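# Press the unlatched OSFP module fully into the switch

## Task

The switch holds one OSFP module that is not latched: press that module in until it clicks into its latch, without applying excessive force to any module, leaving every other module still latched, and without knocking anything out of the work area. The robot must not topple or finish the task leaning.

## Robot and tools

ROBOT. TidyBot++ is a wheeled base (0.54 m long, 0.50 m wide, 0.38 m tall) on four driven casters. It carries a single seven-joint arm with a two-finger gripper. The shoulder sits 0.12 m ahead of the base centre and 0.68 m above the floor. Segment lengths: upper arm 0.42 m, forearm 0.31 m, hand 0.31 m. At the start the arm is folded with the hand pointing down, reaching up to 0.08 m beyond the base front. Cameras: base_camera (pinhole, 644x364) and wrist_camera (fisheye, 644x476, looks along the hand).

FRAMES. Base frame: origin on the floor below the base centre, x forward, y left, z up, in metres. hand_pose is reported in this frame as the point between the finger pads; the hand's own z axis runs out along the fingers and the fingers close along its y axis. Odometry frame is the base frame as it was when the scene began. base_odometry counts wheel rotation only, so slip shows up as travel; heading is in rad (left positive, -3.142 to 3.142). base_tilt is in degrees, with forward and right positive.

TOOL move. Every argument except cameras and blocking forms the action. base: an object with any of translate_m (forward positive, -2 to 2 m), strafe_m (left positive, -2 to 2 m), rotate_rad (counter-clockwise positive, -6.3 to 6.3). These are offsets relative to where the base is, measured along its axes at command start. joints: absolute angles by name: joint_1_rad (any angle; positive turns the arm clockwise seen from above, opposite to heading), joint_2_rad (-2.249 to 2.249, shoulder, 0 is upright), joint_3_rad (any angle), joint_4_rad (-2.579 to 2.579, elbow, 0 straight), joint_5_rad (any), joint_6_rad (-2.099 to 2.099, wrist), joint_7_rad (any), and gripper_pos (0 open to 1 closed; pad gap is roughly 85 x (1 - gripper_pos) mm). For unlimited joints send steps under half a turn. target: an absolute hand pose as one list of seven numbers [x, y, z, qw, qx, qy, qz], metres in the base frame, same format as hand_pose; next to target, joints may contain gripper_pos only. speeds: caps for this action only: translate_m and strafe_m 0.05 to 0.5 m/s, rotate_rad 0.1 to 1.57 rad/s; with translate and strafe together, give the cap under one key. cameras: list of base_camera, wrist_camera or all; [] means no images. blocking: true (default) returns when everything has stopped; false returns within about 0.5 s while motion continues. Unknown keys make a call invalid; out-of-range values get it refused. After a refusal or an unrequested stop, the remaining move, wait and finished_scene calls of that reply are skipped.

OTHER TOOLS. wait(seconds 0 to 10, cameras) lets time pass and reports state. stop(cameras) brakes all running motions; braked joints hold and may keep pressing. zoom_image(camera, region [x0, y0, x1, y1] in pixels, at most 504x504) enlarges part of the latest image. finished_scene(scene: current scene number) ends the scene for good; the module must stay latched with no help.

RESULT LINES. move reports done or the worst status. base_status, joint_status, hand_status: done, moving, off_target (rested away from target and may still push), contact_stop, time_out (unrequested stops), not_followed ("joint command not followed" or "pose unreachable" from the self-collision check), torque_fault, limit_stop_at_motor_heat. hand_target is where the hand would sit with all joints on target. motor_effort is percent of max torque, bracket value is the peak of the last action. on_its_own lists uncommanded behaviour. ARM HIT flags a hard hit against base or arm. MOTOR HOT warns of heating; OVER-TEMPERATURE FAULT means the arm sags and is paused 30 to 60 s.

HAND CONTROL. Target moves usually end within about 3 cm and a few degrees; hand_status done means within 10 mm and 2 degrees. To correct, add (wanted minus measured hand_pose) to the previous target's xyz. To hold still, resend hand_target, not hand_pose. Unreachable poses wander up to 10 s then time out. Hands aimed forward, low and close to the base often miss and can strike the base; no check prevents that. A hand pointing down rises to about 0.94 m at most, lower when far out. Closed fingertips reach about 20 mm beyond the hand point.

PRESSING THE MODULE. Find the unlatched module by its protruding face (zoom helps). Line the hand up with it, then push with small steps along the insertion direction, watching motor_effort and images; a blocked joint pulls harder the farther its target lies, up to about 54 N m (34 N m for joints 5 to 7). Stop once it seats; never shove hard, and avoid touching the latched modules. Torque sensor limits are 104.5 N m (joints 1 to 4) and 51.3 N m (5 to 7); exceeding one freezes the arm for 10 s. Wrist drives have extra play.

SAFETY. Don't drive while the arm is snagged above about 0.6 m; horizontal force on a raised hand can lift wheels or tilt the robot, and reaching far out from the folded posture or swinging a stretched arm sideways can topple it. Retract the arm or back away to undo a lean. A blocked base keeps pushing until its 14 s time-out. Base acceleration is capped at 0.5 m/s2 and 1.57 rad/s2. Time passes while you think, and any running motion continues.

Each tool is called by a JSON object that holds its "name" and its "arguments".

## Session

{"name": "move", "arguments": {"joints": {"joint_1_rad":0,"joint_2_rad":0.7,"joint_3_rad":3.1416,"joint_4_rad":-2.35,"joint_5_rad":-0.06,"joint_6_rad":1.48,"joint_7_rad":1.51}}}

{"name": "zoom_image", "arguments": {"camera": "wrist_camera", "region": [120, 180, 330, 320]}}

{"name": "zoom_image", "arguments": {"camera": "wrist_camera", "region": [320, 180, 530, 320]}}

Scene clock: 3.17 s.
move: done
base_odometry: x=+0.000 y=+0.000 heading=+0.000
base_tilt: forward=+0.5 right=-0.4
base_status: not commanded
joint_positions: joint_1_rad=-0.005 joint_2_rad=+0.694 joint_3_rad=+3.126 joint_4_rad=-2.372 joint_5_rad=-0.041 joint_6_rad=+1.399 joint_7_rad=+1.579 gripper_pos=+0.000
joint_status: all done
motor_effort: joint_1_rad=+0(2) joint_2_rad=-30(32) joint_3_rad=+1(2) joint_4_rad=+6(15) joint_5_rad=-1(2) joint_6_rad=+9(10) joint_7_rad=+1(2)
hand_pose: x=+0.7215 y=-0.0007 z=+0.6618 quat_wxyz=(+0.006, +0.740, -0.010, +0.672) (m; base frame)
hand_target: x=+0.7296 y=-0.0172 z=+0.6908 quat_wxyz=(-0.002, +0.705, -0.045, +0.707) (m; base frame)
hand_status: not commanded
pictures: base_camera, wrist_camera

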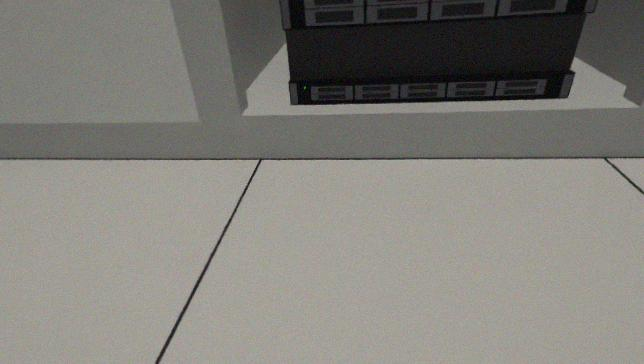

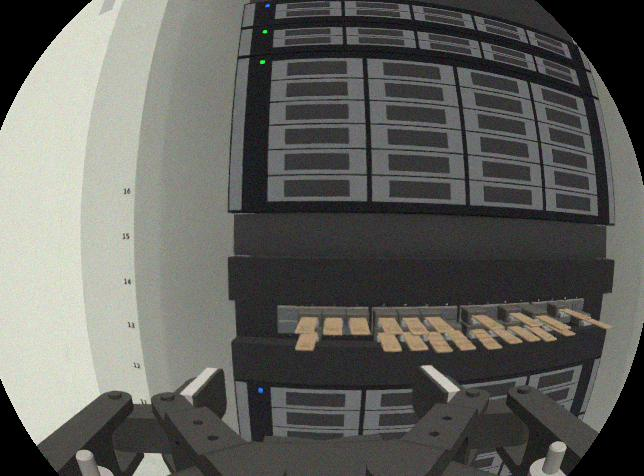

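Scaled by 2.400.

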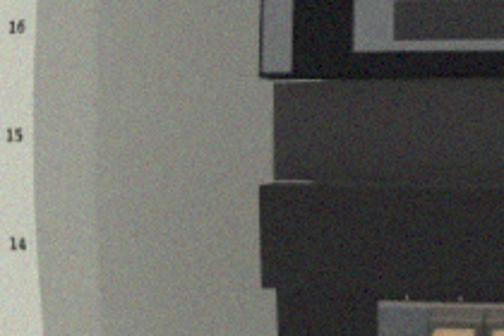

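Scaled by 2.400.

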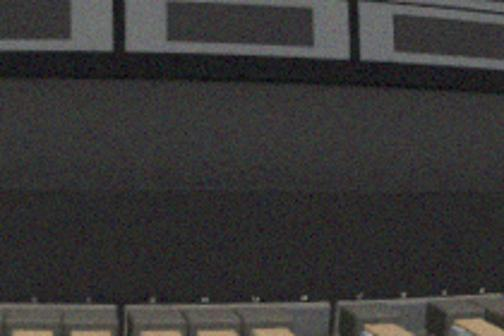

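{"name": "zoom_image", "arguments": {"camera": "wrist_camera", "region": [265, 290, 385, 360]}}

{"name": "zoom_image", "arguments": {"camera": "wrist_camera", "region": [365, 290, 485, 360]}}

{"name": "zoom_image", "arguments": {"camera": "wrist_camera", "region": [465, 280, 615, 360]}}

Scaled by 4.200.

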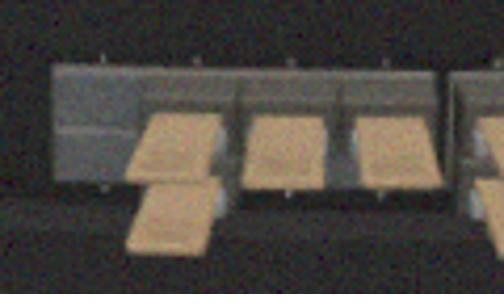

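Scaled by 4.200.

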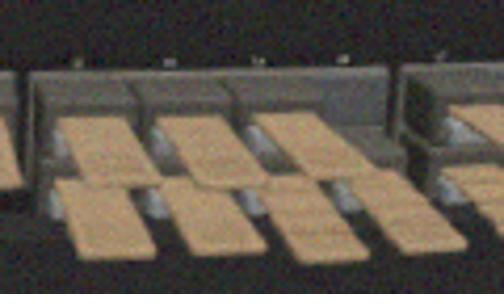

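Scaled by 3.360.

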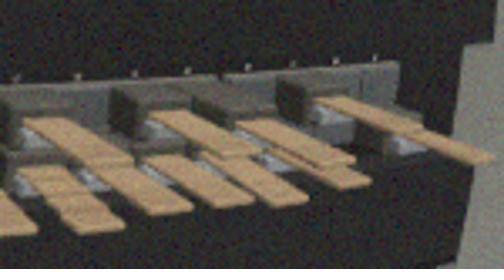

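{"name": "move", "arguments": {"base": {"strafe_m":-0.12,"translate_m":-0.06}, "joints": {"joint_1_rad":0,"joint_2_rad":0.95,"joint_3_rad":3.1416,"joint_4_rad":-2.13,"joint_5_rad":-0.02,"joint_6_rad":1.61,"joint_7_rad":1.51,"gripper_pos":0.9}}}

{"name": "zoom_image", "arguments": {"camera": "wrist_camera", "region": [100, 180, 320, 320]}}

{"name": "zoom_image", "arguments": {"camera": "wrist_camera", "region": [310, 180, 530, 320]}}

Scene clock: 7.10 s.
move: done
base_odometry: x=-0.060 y=-0.120 heading=-0.001
base_tilt: forward=+0.5 right=-0.5
base_status: done
joint_positions: joint_1_rad=+0.003 joint_2_rad=+0.950 joint_3_rad=+3.135 joint_4_rad=-2.152 joint_5_rad=-0.041 joint_6_rad=+1.530 joint_7_rad=+1.579 gripper_pos=+0.900
joint_status: all done
motor_effort: joint_1_rad=+0(4) joint_2_rad=-37(39) joint_3_rad=+0(2) joint_4_rad=+6(7) joint_5_rad=-1(3) joint_6_rad=+9(10) joint_7_rad=+0(2)
hand_pose: x=+0.7847 y=-0.0107 z=+0.6124 quat_wxyz=(+0.015, +0.707, -0.014, +0.707) (m; base frame)
hand_target: x=+0.7903 y=-0.0049 z=+0.6441 quat_wxyz=(-0.016, +0.670, -0.028, +0.742) (m; base frame)
hand_status: not commanded
pictures: base_camera, wrist_camera

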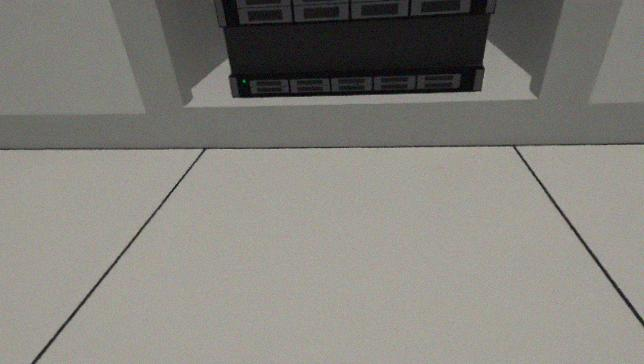

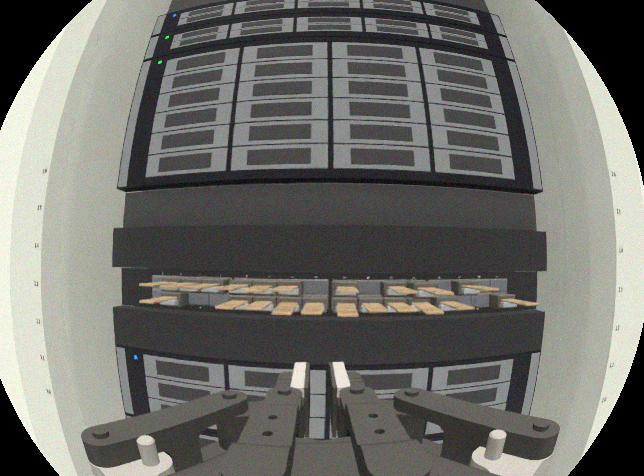

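Scaled by 2.291.

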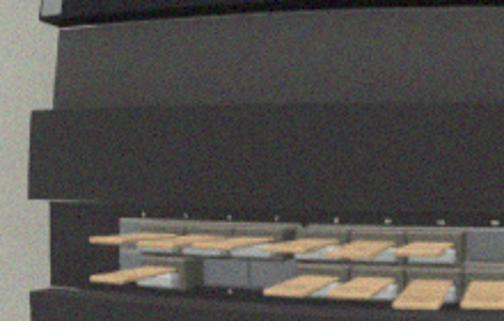

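Scaled by 2.291.

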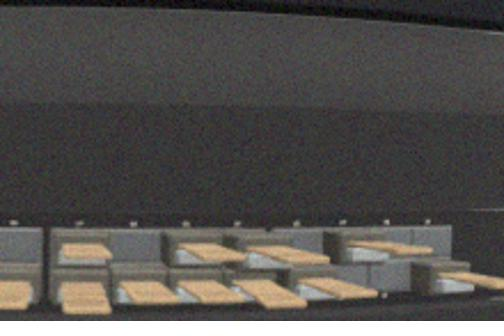

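{"name": "zoom_image", "arguments": {"camera": "wrist_camera", "region": [135, 260, 255, 320]}}

{"name": "zoom_image", "arguments": {"camera": "wrist_camera", "region": [220, 260, 340, 320]}}

{"name": "zoom_image", "arguments": {"camera": "wrist_camera", "region": [325, 260, 445, 320]}}

{"name": "zoom_image", "arguments": {"camera": "wrist_camera", "region": [425, 260, 545, 320]}}

Scaled by 4.200.

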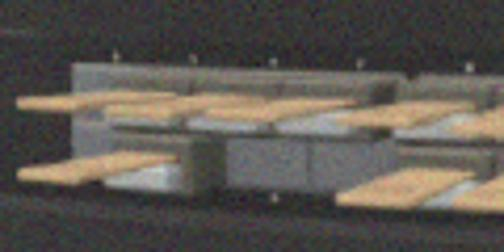

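Scaled by 4.200.

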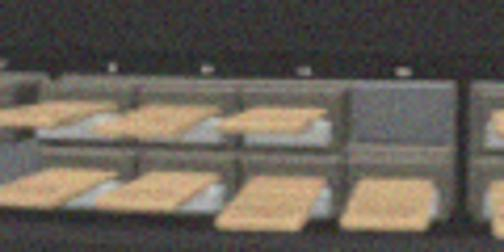

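Scaled by 4.200.

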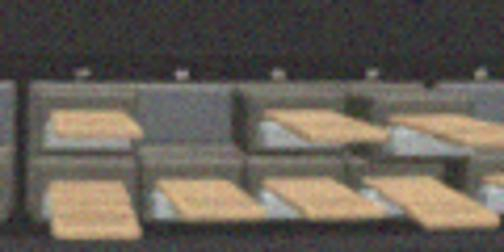

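Scaled by 4.200.

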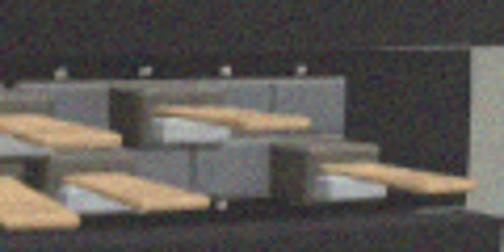

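{"name": "move", "arguments": {"base": {"strafe_m":-0.097,"translate_m":0.06}, "joints": {"joint_1_rad":0,"joint_2_rad":0.847,"joint_3_rad":3.1416,"joint_4_rad":-2.21,"joint_5_rad":-0.02,"joint_6_rad":1.58,"joint_7_rad":-0.05,"gripper_pos":0.915}}}

{"name": "zoom_image", "arguments": {"camera": "wrist_camera", "region": [280, 280, 380, 400]}}

Scene clock: 14.60 s.
move: done
base_odometry: x=+0.000 y=-0.217 heading=-0.001
base_tilt: forward=+0.5 right=-0.4
base_status: done
joint_positions: joint_1_rad=+0.007 joint_2_rad=+0.864 joint_3_rad=+3.138 joint_4_rad=-2.193 joint_5_rad=-0.041 joint_6_rad=+1.532 joint_7_rad=+0.024 gripper_pos=+0.915
joint_status: all done
motor_effort: joint_1_rad=+0(4) joint_2_rad=-35(38) joint_3_rad=+1(2) joint_4_rad=+6(7) joint_5_rad=-2(3) joint_6_rad=+9(10) joint_7_rad=+1(2)
hand_pose: x=+0.7762 y=-0.0144 z=+0.6563 quat_wxyz=(-0.495, +0.482, -0.495, +0.527) (m; base frame)
hand_target: x=+0.7707 y=-0.0049 z=+0.6764 quat_wxyz=(-0.531, +0.459, -0.493, +0.515) (m; base frame)
hand_status: not commanded
pictures: base_camera, wrist_camera

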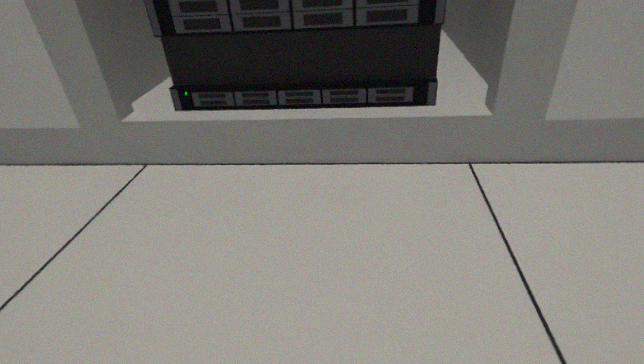

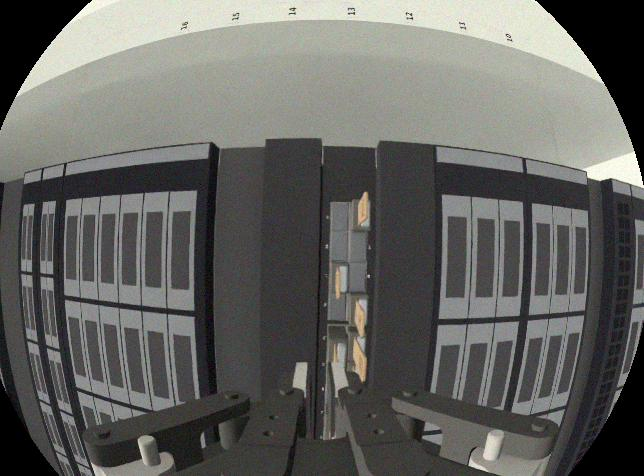

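Scaled by 4.200.

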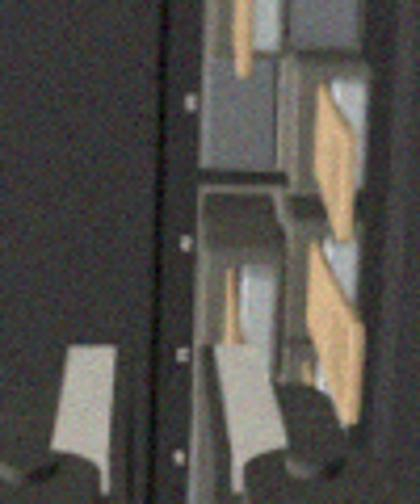

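{"name": "move", "arguments": {"base": {"strafe_m":0.006,"translate_m":0.025}, "speeds": {"translate_m":0.1}, "joints": {"joint_2_rad":0.823,"joint_6_rad":1.523}}}

{"name": "zoom_image", "arguments": {"camera": "wrist_camera", "region": [280, 310, 380, 430]}}

Scene clock: 17.57 s.
move: done
base_odometry: x=+0.025 y=-0.212 heading=-0.002
base_tilt: forward=+0.5 right=-0.4
base_status: done
joint_positions: joint_1_rad=+0.007 joint_2_rad=+0.837 joint_3_rad=+3.138 joint_4_rad=-2.200 joint_5_rad=-0.041 joint_6_rad=+1.525 joint_7_rad=+0.023 gripper_pos=+0.915
joint_status: all done
motor_effort: joint_1_rad=+0(1) joint_2_rad=-35(37) joint_3_rad=+1(1) joint_4_rad=+7(8) joint_5_rad=-1(2) joint_6_rad=+9(9) joint_7_rad=+1(1)
hand_pose: x=+0.7746 y=-0.0143 z=+0.6689 quat_wxyz=(-0.498, +0.478, -0.492, +0.530) (m; base frame)
hand_target: x=+0.7722 y=-0.0049 z=+0.6743 quat_wxyz=(-0.523, +0.467, -0.502, +0.507) (m; base frame)
hand_status: not commanded
pictures: base_camera, wrist_camera

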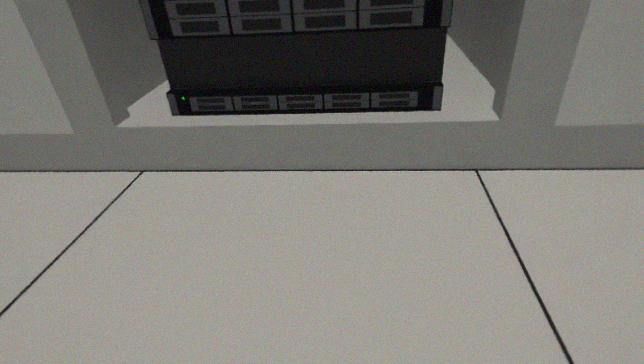

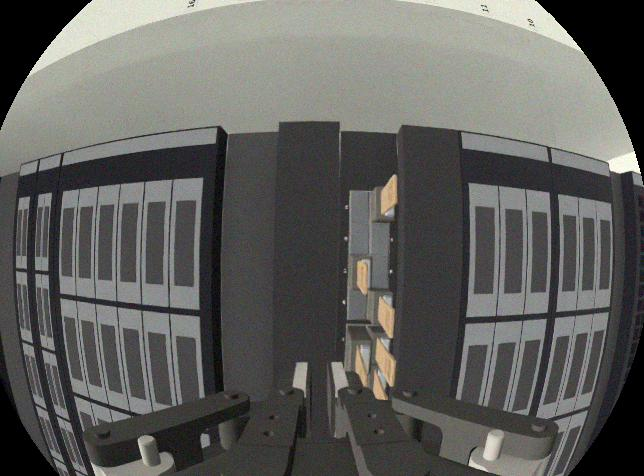

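Scaled by 4.200.

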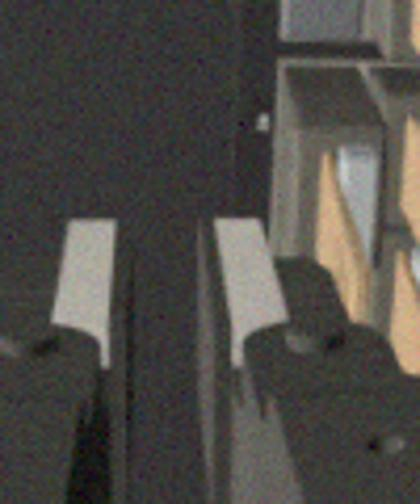

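{"name": "move", "arguments": {"joints": {"joint_1_rad":0,"joint_2_rad":0.823,"joint_3_rad":3.14,"joint_4_rad":-2.21,"joint_5_rad":-0.02,"joint_6_rad":1.43,"joint_7_rad":-0.05}, "cameras": ["wrist_camera"]}}

{"name": "zoom_image", "arguments": {"camera": "wrist_camera", "region": [280, 310, 380, 430]}}

Scene clock: 21.67 s.
move: done
base_odometry: x=+0.025 y=-0.212 heading=-0.002
base_tilt: forward=+0.5 right=-0.4
base_status: not commanded
joint_positions: joint_1_rad=+0.007 joint_2_rad=+0.835 joint_3_rad=+3.138 joint_4_rad=-2.200 joint_5_rad=-0.041 joint_6_rad=+1.453 joint_7_rad=+0.023 gripper_pos=+0.915
joint_status: all done
motor_effort: joint_1_rad=+0(1) joint_2_rad=-35(37) joint_3_rad=+0(1) joint_4_rad=+6(8) joint_5_rad=-1(2) joint_6_rad=+9(10) joint_7_rad=+1(1)
hand_pose: x=+0.7752 y=-0.0142 z=+0.6483 quat_wxyz=(-0.482, +0.496, -0.510, +0.512) (m; base frame)
hand_target: x=+0.7726 y=-0.0041 z=+0.6454 quat_wxyz=(-0.500, +0.489, -0.526, +0.483) (m; base frame)
hand_status: not commanded
pictures: wrist_camera

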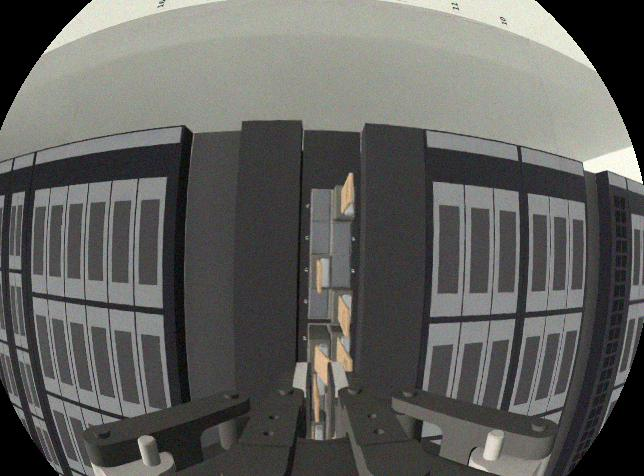

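Scaled by 4.200.

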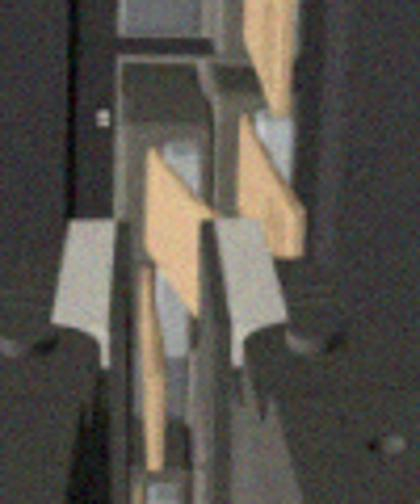

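{"name": "move", "arguments": {"joints": {"joint_1_rad":0,"joint_2_rad":0.823,"joint_3_rad":3.14,"joint_4_rad":-2.21,"joint_5_rad":-0.02,"joint_6_rad":1.52,"joint_7_rad":-0.05}, "cameras": ["wrist_camera"]}}

{"name": "zoom_image", "arguments": {"camera": "wrist_camera", "region": [280, 310, 380, 430]}}

Scene clock: 22.87 s.
move: done
base_odometry: x=+0.025 y=-0.212 heading=-0.002
base_tilt: forward=+0.6 right=-0.5
base_status: not commanded
joint_positions: joint_1_rad=+0.007 joint_2_rad=+0.833 joint_3_rad=+3.138 joint_4_rad=-2.200 joint_5_rad=-0.041 joint_6_rad=+1.503 joint_7_rad=+0.023 gripper_pos=+0.915
joint_status: all done
motor_effort: joint_1_rad=+0(1) joint_2_rad=-35(37) joint_3_rad=+1(1) joint_4_rad=+7(8) joint_5_rad=-1(2) joint_6_rad=+9(10) joint_7_rad=+1(2)
hand_pose: x=+0.7750 y=-0.0143 z=+0.6647 quat_wxyz=(-0.494, +0.483, -0.497, +0.525) (m; base frame)
hand_target: x=+0.7723 y=-0.0042 z=+0.6734 quat_wxyz=(-0.523, +0.468, -0.503, +0.505) (m; base frame)
hand_status: not commanded
pictures: wrist_camera

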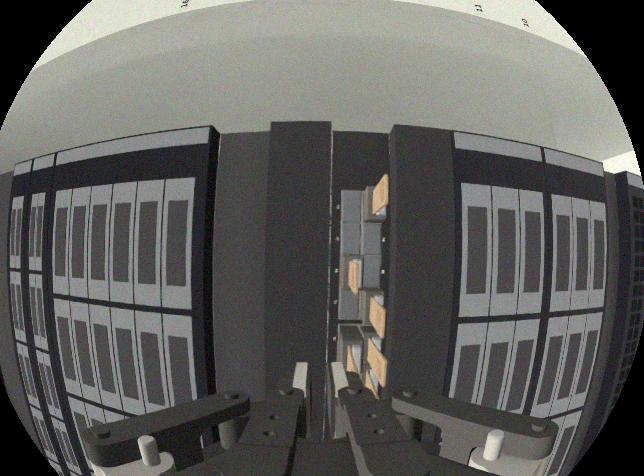

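Scaled by 4.200.

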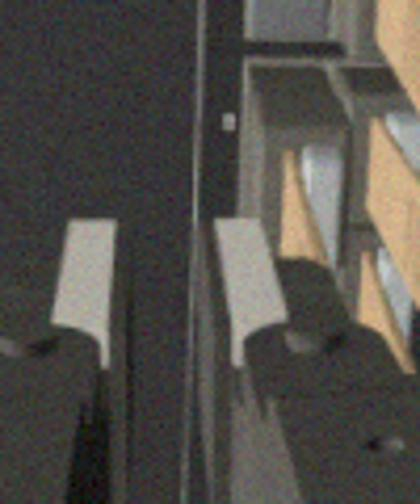

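{"name": "move", "arguments": {"joints": {"joint_1_rad":0,"joint_2_rad":0.823,"joint_3_rad":3.14,"joint_4_rad":-2.21,"joint_5_rad":-0.02,"joint_6_rad":1.455,"joint_7_rad":-0.05}, "cameras": ["wrist_camera"]}}

{"name": "zoom_image", "arguments": {"camera": "wrist_camera", "region": [280, 310, 380, 430]}}

Scene clock: 24.17 s.
move: done
base_odometry: x=+0.025 y=-0.212 heading=-0.002
base_tilt: forward=+0.4 right=-0.4
base_status: not commanded
joint_positions: joint_1_rad=+0.007 joint_2_rad=+0.833 joint_3_rad=+3.138 joint_4_rad=-2.200 joint_5_rad=-0.041 joint_6_rad=+1.467 joint_7_rad=+0.023 gripper_pos=+0.915
joint_status: all done
motor_effort: joint_1_rad=+0(1) joint_2_rad=-35(37) joint_3_rad=+1(1) joint_4_rad=+6(7) joint_5_rad=-1(2) joint_6_rad=+9(10) joint_7_rad=+1(2)
hand_pose: x=+0.7753 y=-0.0142 z=+0.6538 quat_wxyz=(-0.485, +0.492, -0.506, +0.516) (m; base frame)
hand_target: x=+0.7728 y=-0.0041 z=+0.6532 quat_wxyz=(-0.507, +0.483, -0.520, +0.490) (m; base frame)
hand_status: not commanded
pictures: wrist_camera

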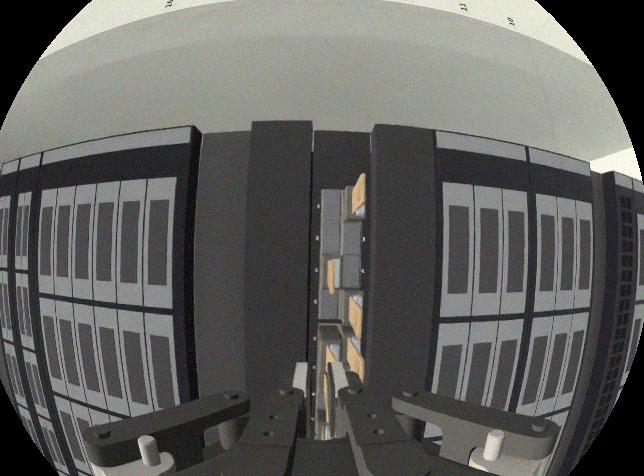

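Scaled by 4.200.

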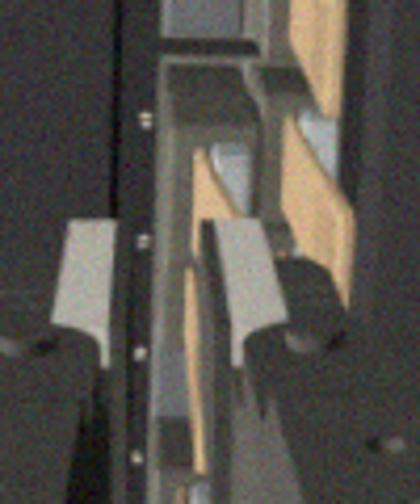

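{"name": "move", "arguments": {"base": {"translate_m":0.02}, "speeds": {"translate_m":0.05}, "cameras": ["wrist_camera"]}}

{"name": "zoom_image", "arguments": {"camera": "wrist_camera", "region": [280, 310, 380, 430]}}

Scene clock: 26.17 s.
move: done
base_odometry: x=+0.045 y=-0.212 heading=-0.002
base_tilt: forward=+0.5 right=-0.4
base_status: done
joint_positions: joint_1_rad=+0.007 joint_2_rad=+0.833 joint_3_rad=+3.138 joint_4_rad=-2.208 joint_5_rad=-0.041 joint_6_rad=+1.467 joint_7_rad=+0.023 gripper_pos=+0.915
joint_status: not commanded
motor_effort: joint_1_rad=+0(1) joint_2_rad=-34(37) joint_3_rad=+0(1) joint_4_rad=+7(10) joint_5_rad=-1(2) joint_6_rad=+9(10) joint_7_rad=+1(1)
hand_pose: x=+0.7728 y=-0.0142 z=+0.6513 quat_wxyz=(-0.484, +0.494, -0.508, +0.514) (m; base frame)
hand_target: x=+0.7728 y=-0.0041 z=+0.6532 quat_wxyz=(-0.507, +0.483, -0.520, +0.490) (m; base frame)
hand_status: not commanded
pictures: wrist_camera

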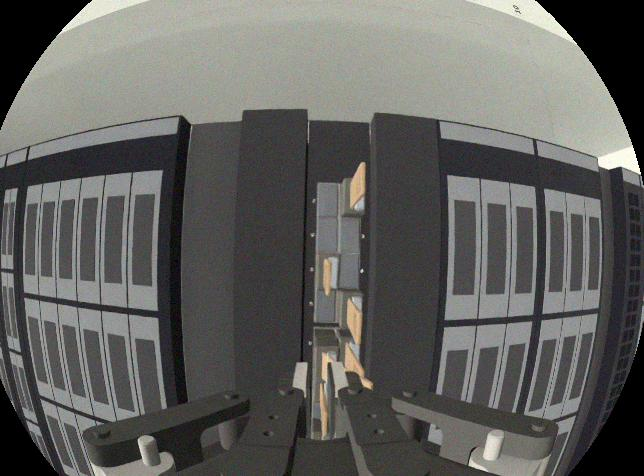

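Scaled by 4.200.

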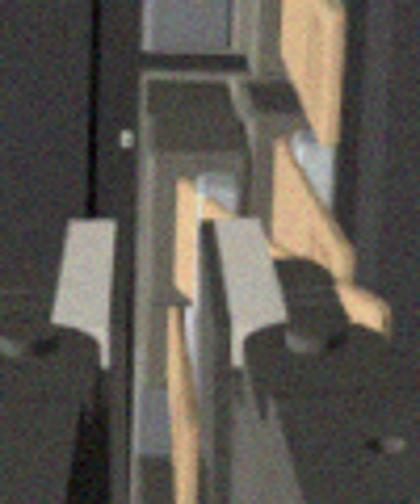

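{"name": "zoom_image", "arguments": {"camera": "wrist_camera", "region": [315, 340, 385, 410]}}

Scaled by 7.200.

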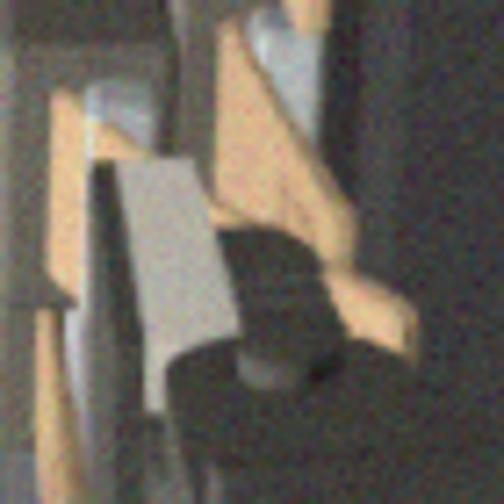

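{"name": "move", "arguments": {"base": {"translate_m":-0.01}, "speeds": {"translate_m":0.05}, "cameras": []}}

{"name": "move", "arguments": {"base": {"translate_m":0.006}, "speeds": {"translate_m":0.05}, "cameras": ["wrist_camera"]}}

{"name": "zoom_image", "arguments": {"camera": "wrist_camera", "region": [315, 340, 385, 410]}}

Scene clock: 30.33 s.
move: done
base_odometry: x=+0.035 y=-0.212 heading=-0.002
base_tilt: forward=+0.5 right=-0.4
base_status: done
joint_positions: joint_1_rad=+0.007 joint_2_rad=+0.832 joint_3_rad=+3.138 joint_4_rad=-2.209 joint_5_rad=-0.041 joint_6_rad=+1.467 joint_7_rad=+0.023 gripper_pos=+0.915
joint_status: not commanded
motor_effort: joint_1_rad=+0(1) joint_2_rad=-35(36) joint_3_rad=+1(1) joint_4_rad=+7(8) joint_5_rad=-1(2) joint_6_rad=+8(9) joint_7_rad=+1(1)
hand_pose: x=+0.7727 y=-0.0142 z=+0.6516 quat_wxyz=(-0.484, +0.493, -0.508, +0.515) (m; base frame)
hand_target: x=+0.7728 y=-0.0041 z=+0.6532 quat_wxyz=(-0.507, +0.483, -0.520, +0.490) (m; base frame)
hand_status: not commanded
pictures: none
No camera images: "cameras" was empty.

Scene clock: 30.97 s.
move: done
base_odometry: x=+0.041 y=-0.212 heading=-0.002
base_tilt: forward=+0.5 right=-0.4
base_status: done
joint_positions: joint_1_rad=+0.007 joint_2_rad=+0.832 joint_3_rad=+3.138 joint_4_rad=-2.209 joint_5_rad=-0.041 joint_6_rad=+1.467 joint_7_rad=+0.023 gripper_pos=+0.915
joint_status: not commanded
motor_effort: joint_1_rad=+0(0) joint_2_rad=-34(36) joint_3_rad=+0(1) joint_4_rad=+7(8) joint_5_rad=-2(2) joint_6_rad=+8(9) joint_7_rad=+1(1)
hand_pose: x=+0.7727 y=-0.0142 z=+0.6517 quat_wxyz=(-0.484, +0.493, -0.508, +0.515) (m; base frame)
hand_target: x=+0.7728 y=-0.0041 z=+0.6532 quat_wxyz=(-0.507, +0.483, -0.520, +0.490) (m; base frame)
hand_status: not commanded
pictures: wrist_camera

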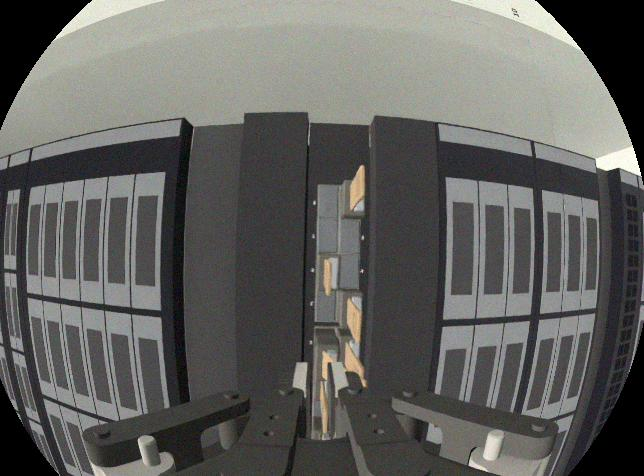

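Scaled by 7.200.

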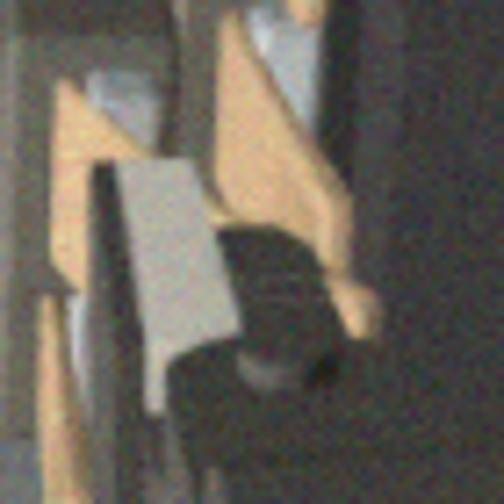

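{"name": "move", "arguments": {"base": {"translate_m":0.012}, "speeds": {"translate_m":0.05}, "cameras": ["wrist_camera"]}}

{"name": "zoom_image", "arguments": {"camera": "wrist_camera", "region": [280, 310, 380, 430]}}

Scene clock: 32.50 s.
move: done
base_odometry: x=+0.053 y=-0.212 heading=-0.002
base_tilt: forward=+0.5 right=-0.4
base_status: done
joint_positions: joint_1_rad=+0.007 joint_2_rad=+0.831 joint_3_rad=+3.138 joint_4_rad=-2.209 joint_5_rad=-0.041 joint_6_rad=+1.467 joint_7_rad=+0.023 gripper_pos=+0.915
joint_status: not commanded
motor_effort: joint_1_rad=+0(1) joint_2_rad=-34(36) joint_3_rad=+0(1) joint_4_rad=+6(8) joint_5_rad=-1(2) joint_6_rad=+8(9) joint_7_rad=+1(1)
hand_pose: x=+0.7727 y=-0.0142 z=+0.6520 quat_wxyz=(-0.484, +0.493, -0.508, +0.515) (m; base frame)
hand_target: x=+0.7728 y=-0.0041 z=+0.6532 quat_wxyz=(-0.507, +0.483, -0.520, +0.490) (m; base frame)
hand_status: not commanded
pictures: wrist_camera

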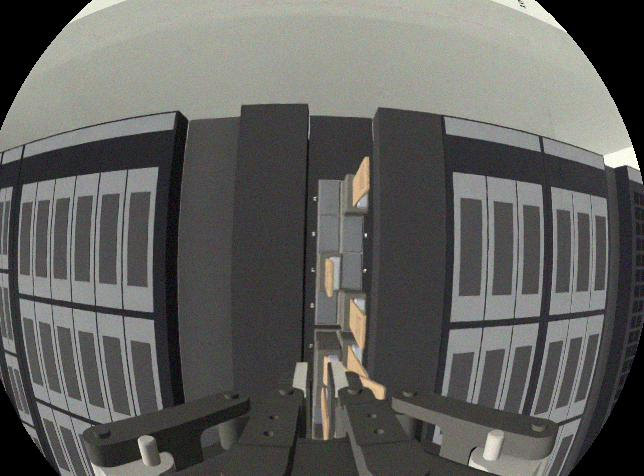

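Scaled by 4.200.

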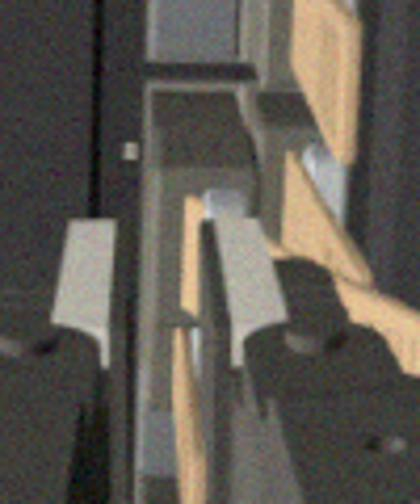

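{"name": "move", "arguments": {"base": {"translate_m":0.008}, "speeds": {"translate_m":0.05}, "cameras": ["wrist_camera"]}}

{"name": "zoom_image", "arguments": {"camera": "wrist_camera", "region": [280, 310, 380, 430]}}

Scene clock: 33.97 s.
move: done
base_odometry: x=+0.061 y=-0.212 heading=-0.002
base_tilt: forward=+0.4 right=-0.4
base_status: done
joint_positions: joint_1_rad=+0.007 joint_2_rad=+0.831 joint_3_rad=+3.138 joint_4_rad=-2.209 joint_5_rad=-0.041 joint_6_rad=+1.467 joint_7_rad=+0.023 gripper_pos=+0.915
joint_status: not commanded
motor_effort: joint_1_rad=+0(1) joint_2_rad=-34(35) joint_3_rad=+1(1) joint_4_rad=+7(8) joint_5_rad=-1(2) joint_6_rad=+8(9) joint_7_rad=+1(1)
hand_pose: x=+0.7727 y=-0.0142 z=+0.6526 quat_wxyz=(-0.484, +0.493, -0.507, +0.515) (m; base frame)
hand_target: x=+0.7728 y=-0.0041 z=+0.6532 quat_wxyz=(-0.507, +0.483, -0.520, +0.490) (m; base frame)
hand_status: not commanded
pictures: wrist_camera

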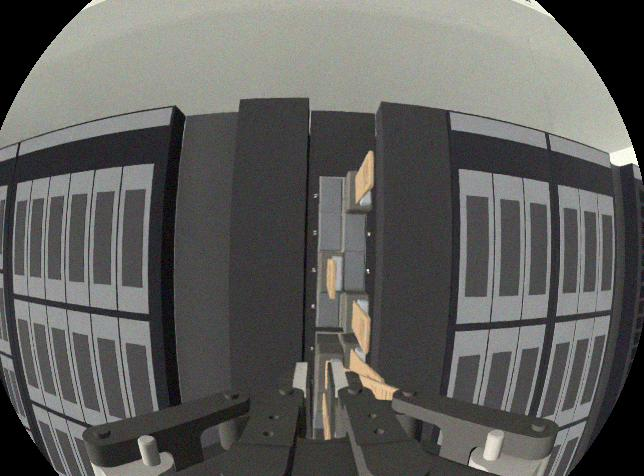

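Scaled by 4.200.

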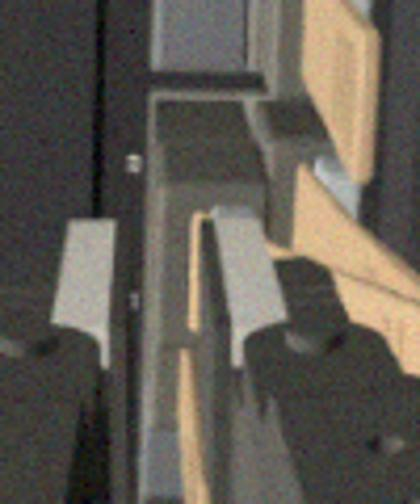

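{"name": "zoom_image", "arguments": {"camera": "wrist_camera", "region": [300, 340, 350, 390]}}

Scaled by 10.080.

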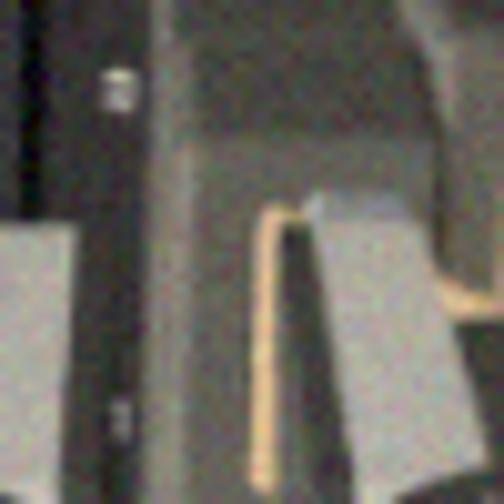

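{"name": "move", "arguments": {"base": {"translate_m":0.006}, "speeds": {"translate_m":0.05}, "cameras": ["wrist_camera"]}}

{"name": "zoom_image", "arguments": {"camera": "wrist_camera", "region": [280, 310, 380, 430]}}

Scene clock: 35.93 s.
move: done
base_odometry: x=+0.067 y=-0.212 heading=-0.003
base_tilt: forward=+0.5 right=-0.4
base_status: done
joint_positions: joint_1_rad=+0.007 joint_2_rad=+0.826 joint_3_rad=+3.138 joint_4_rad=-2.214 joint_5_rad=-0.041 joint_6_rad=+1.467 joint_7_rad=+0.023 gripper_pos=+0.915
joint_status: not commanded
motor_effort: joint_1_rad=+0(1) joint_2_rad=-34(35) joint_3_rad=+0(1) joint_4_rad=+7(11) joint_5_rad=-2(2) joint_6_rad=+8(9) joint_7_rad=+1(1)
hand_pose: x=+0.7712 y=-0.0142 z=+0.6535 quat_wxyz=(-0.484, +0.493, -0.508, +0.515) (m; base frame)
hand_target: x=+0.7728 y=-0.0041 z=+0.6532 quat_wxyz=(-0.507, +0.483, -0.520, +0.490) (m; base frame)
hand_status: not commanded
pictures: wrist_camera

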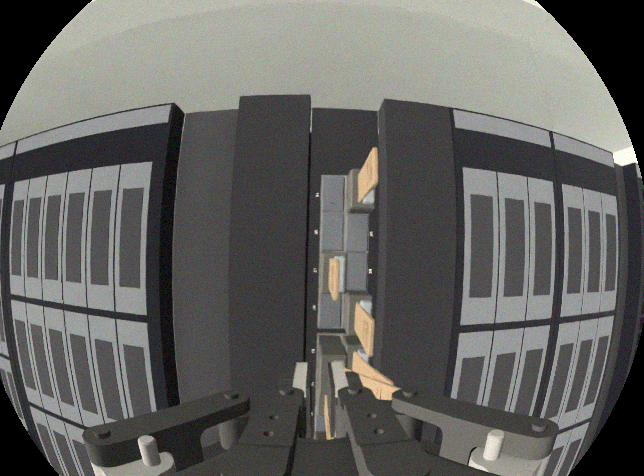

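Scaled by 4.200.

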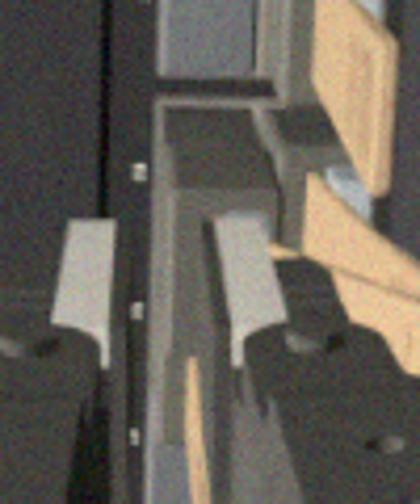

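{"name": "zoom_image", "arguments": {"camera": "wrist_camera", "region": [300, 340, 350, 390]}}

Scaled by 10.080.

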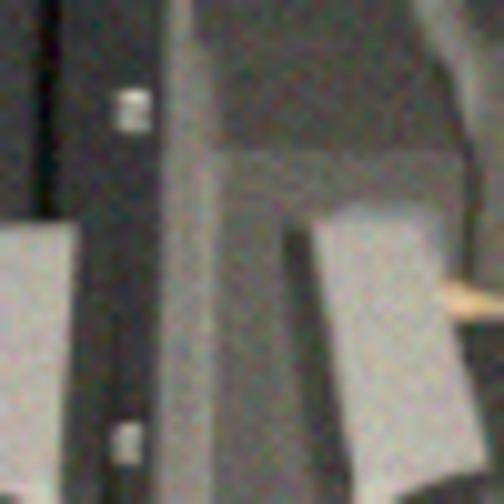

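{"name": "zoom_image", "arguments": {"camera": "wrist_camera", "region": [300, 240, 390, 330]}}

Scaled by 5.600.

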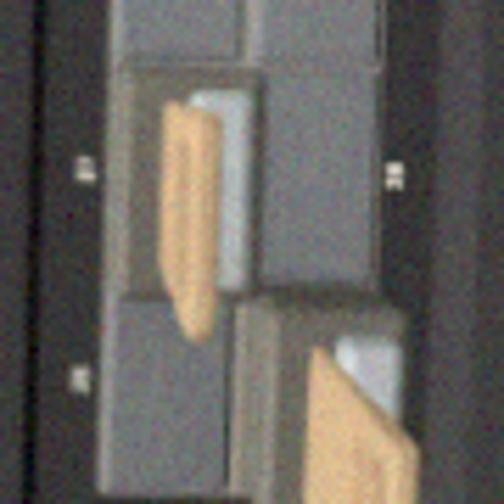

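{"name": "move", "arguments": {"base": {"translate_m":-0.006}, "speeds": {"translate_m":0.05}, "cameras": ["wrist_camera"]}}

{"name": "zoom_image", "arguments": {"camera": "wrist_camera", "region": [300, 340, 350, 390]}}

{"name": "zoom_image", "arguments": {"camera": "wrist_camera", "region": [285, 350, 375, 440]}}

Scene clock: 50.87 s.
move: done
base_odometry: x=+0.061 y=-0.212 heading=-0.002
base_tilt: forward=+0.5 right=-0.4
base_status: done
joint_positions: joint_1_rad=+0.007 joint_2_rad=+0.826 joint_3_rad=+3.138 joint_4_rad=-2.214 joint_5_rad=-0.041 joint_6_rad=+1.467 joint_7_rad=+0.023 gripper_pos=+0.915
joint_status: not commanded
motor_effort: joint_1_rad=+0(1) joint_2_rad=-34(35) joint_3_rad=+0(1) joint_4_rad=+7(8) joint_5_rad=-1(2) joint_6_rad=+8(9) joint_7_rad=+1(1)
hand_pose: x=+0.7713 y=-0.0142 z=+0.6537 quat_wxyz=(-0.484, +0.493, -0.508, +0.515) (m; base frame)
hand_target: x=+0.7728 y=-0.0041 z=+0.6532 quat_wxyz=(-0.507, +0.483, -0.520, +0.490) (m; base frame)
hand_status: not commanded
pictures: wrist_camera

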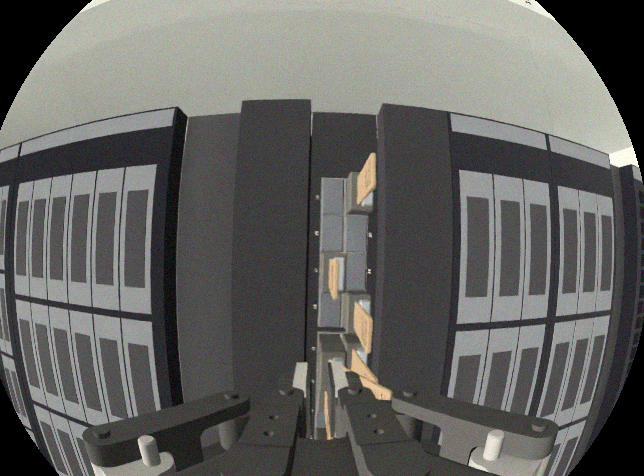

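Scaled by 10.080.

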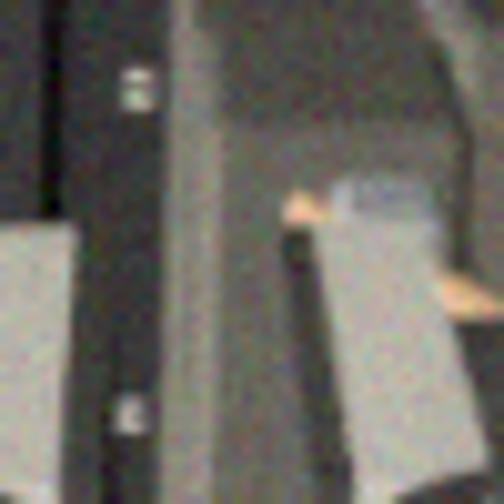

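Scaled by 5.600.

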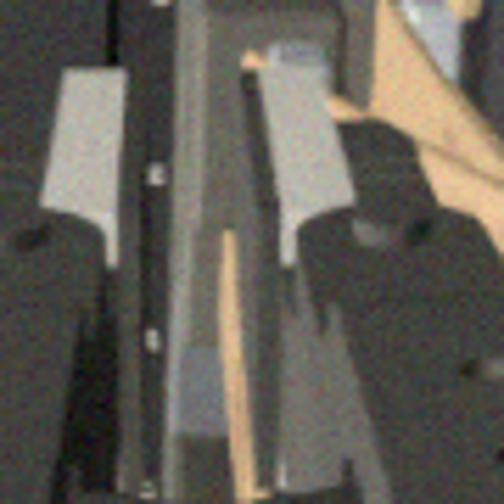

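{"name": "move", "arguments": {"base": {"translate_m":-0.066}, "speeds": {"translate_m":0.1}, "cameras": ["wrist_camera"]}}

{"name": "zoom_image", "arguments": {"camera": "wrist_camera", "region": [285, 300, 375, 390]}}

Scene clock: 55.40 s.
move: done
base_odometry: x=-0.005 y=-0.212 heading=-0.002
base_tilt: forward=+0.4 right=-0.5
base_status: done
joint_positions: joint_1_rad=+0.007 joint_2_rad=+0.826 joint_3_rad=+3.138 joint_4_rad=-2.214 joint_5_rad=-0.041 joint_6_rad=+1.467 joint_7_rad=+0.023 gripper_pos=+0.915
joint_status: not commanded
motor_effort: joint_1_rad=+0(1) joint_2_rad=-35(35) joint_3_rad=+1(1) joint_4_rad=+7(8) joint_5_rad=-1(2) joint_6_rad=+9(9) joint_7_rad=+1(1)
hand_pose: x=+0.7713 y=-0.0142 z=+0.6538 quat_wxyz=(-0.484, +0.493, -0.508, +0.515) (m; base frame)
hand_target: x=+0.7728 y=-0.0041 z=+0.6532 quat_wxyz=(-0.507, +0.483, -0.520, +0.490) (m; base frame)
hand_status: not commanded
pictures: wrist_camera

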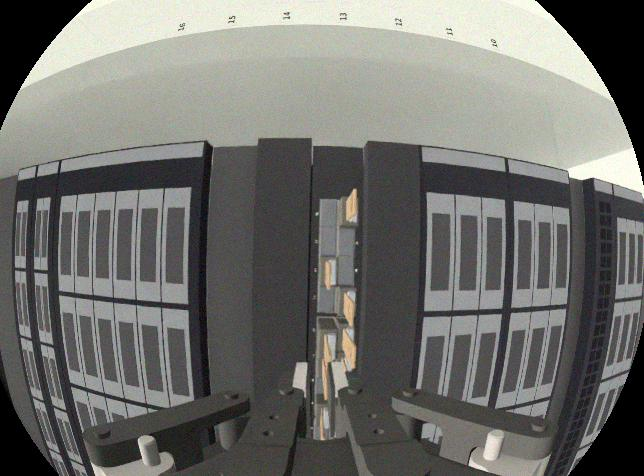

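Scaled by 5.600.

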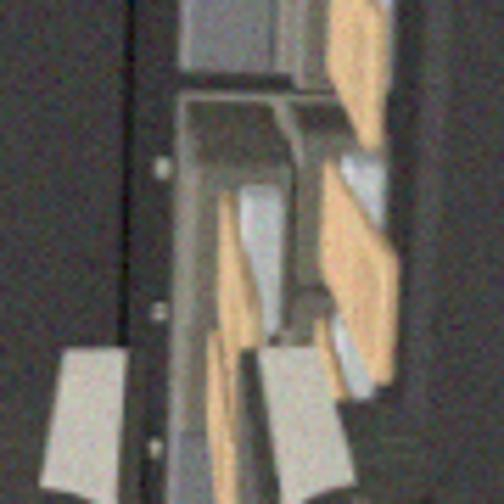

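{"name": "move", "arguments": {"joints": {"joint_1_rad":0,"joint_2_rad":0.832,"joint_3_rad":3.14,"joint_4_rad":-2.21,"joint_5_rad":-0.02,"joint_6_rad":1.455,"joint_7_rad":-0.05}, "cameras": ["wrist_camera"]}}

{"name": "zoom_image", "arguments": {"camera": "wrist_camera", "region": [285, 300, 375, 390]}}

Scene clock: 58.77 s.
move: done
base_odometry: x=-0.005 y=-0.212 heading=-0.002
base_tilt: forward=+0.6 right=-0.3
base_status: not commanded
joint_positions: joint_1_rad=+0.007 joint_2_rad=+0.829 joint_3_rad=+3.138 joint_4_rad=-2.214 joint_5_rad=-0.041 joint_6_rad=+1.467 joint_7_rad=+0.023 gripper_pos=+0.915
joint_status: all done
motor_effort: joint_1_rad=+0(1) joint_2_rad=-34(35) joint_3_rad=+0(1) joint_4_rad=+7(7) joint_5_rad=-2(2) joint_6_rad=+9(9) joint_7_rad=+1(2)
hand_pose: x=+0.7712 y=-0.0142 z=+0.6521 quat_wxyz=(-0.483, +0.494, -0.508, +0.514) (m; base frame)
hand_target: x=+0.7725 y=-0.0041 z=+0.6473 quat_wxyz=(-0.504, +0.486, -0.522, +0.487) (m; base frame)
hand_status: not commanded
pictures: wrist_camera

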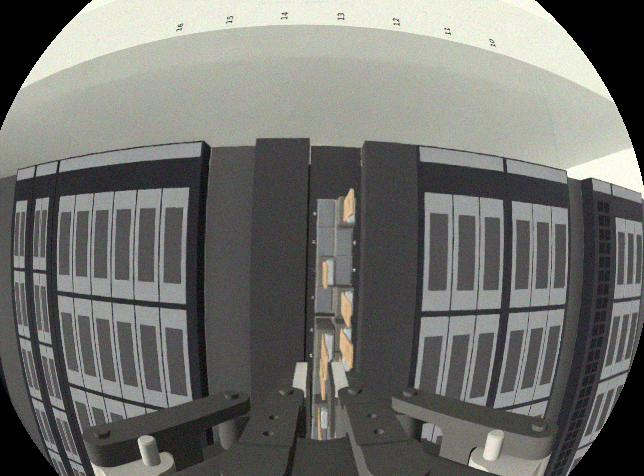

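Scaled by 5.600.

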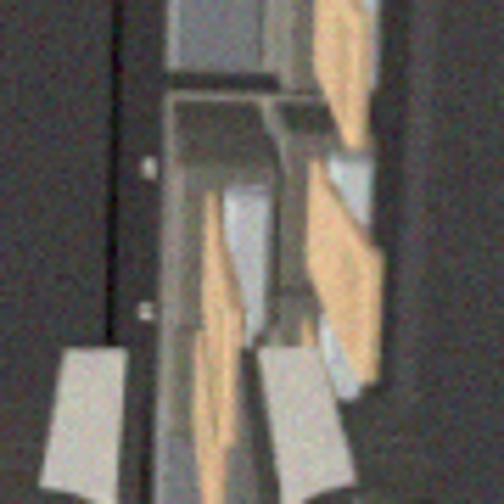

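{"name": "move", "arguments": {"joints": {"joint_1_rad":0,"joint_2_rad":0.837,"joint_3_rad":3.14,"joint_4_rad":-2.21,"joint_5_rad":-0.02,"joint_6_rad":1.455,"joint_7_rad":-0.05}, "cameras": ["wrist_camera"]}}

{"name": "zoom_image", "arguments": {"camera": "wrist_camera", "region": [285, 300, 375, 390]}}

Scene clock: 59.80 s.
move: done
base_odometry: x=-0.005 y=-0.212 heading=-0.002
base_tilt: forward=+0.6 right=-0.4
base_status: not commanded
joint_positions: joint_1_rad=+0.007 joint_2_rad=+0.830 joint_3_rad=+3.138 joint_4_rad=-2.214 joint_5_rad=-0.041 joint_6_rad=+1.467 joint_7_rad=+0.023 gripper_pos=+0.915
joint_status: all done
motor_effort: joint_1_rad=+0(1) joint_2_rad=-35(35) joint_3_rad=+1(1) joint_4_rad=+7(8) joint_5_rad=-1(2) joint_6_rad=+9(9) joint_7_rad=+1(1)
hand_pose: x=+0.7711 y=-0.0142 z=+0.6509 quat_wxyz=(-0.483, +0.494, -0.509, +0.514) (m; base frame)
hand_target: x=+0.7723 y=-0.0041 z=+0.6440 quat_wxyz=(-0.503, +0.487, -0.523, +0.486) (m; base frame)
hand_status: not commanded
pictures: wrist_camera

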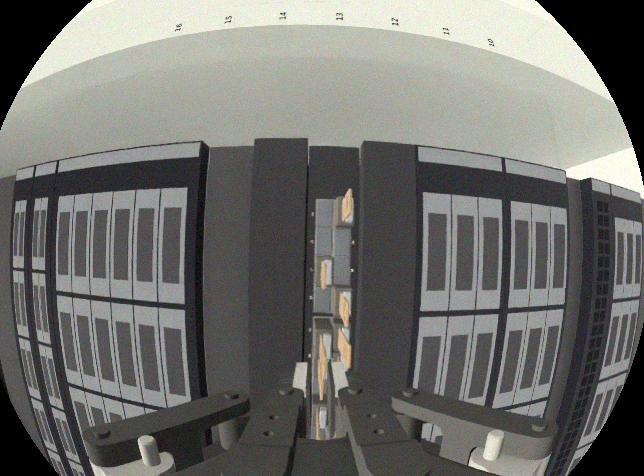

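Scaled by 5.600.

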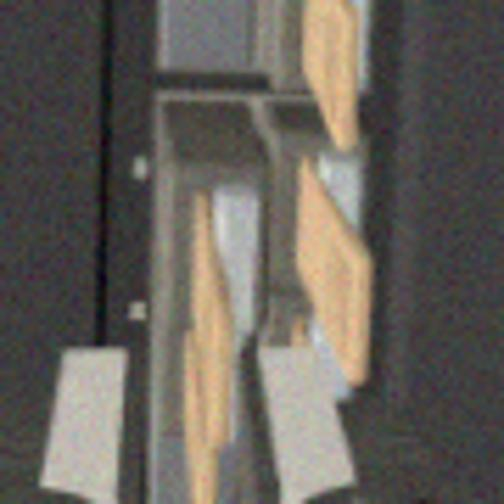

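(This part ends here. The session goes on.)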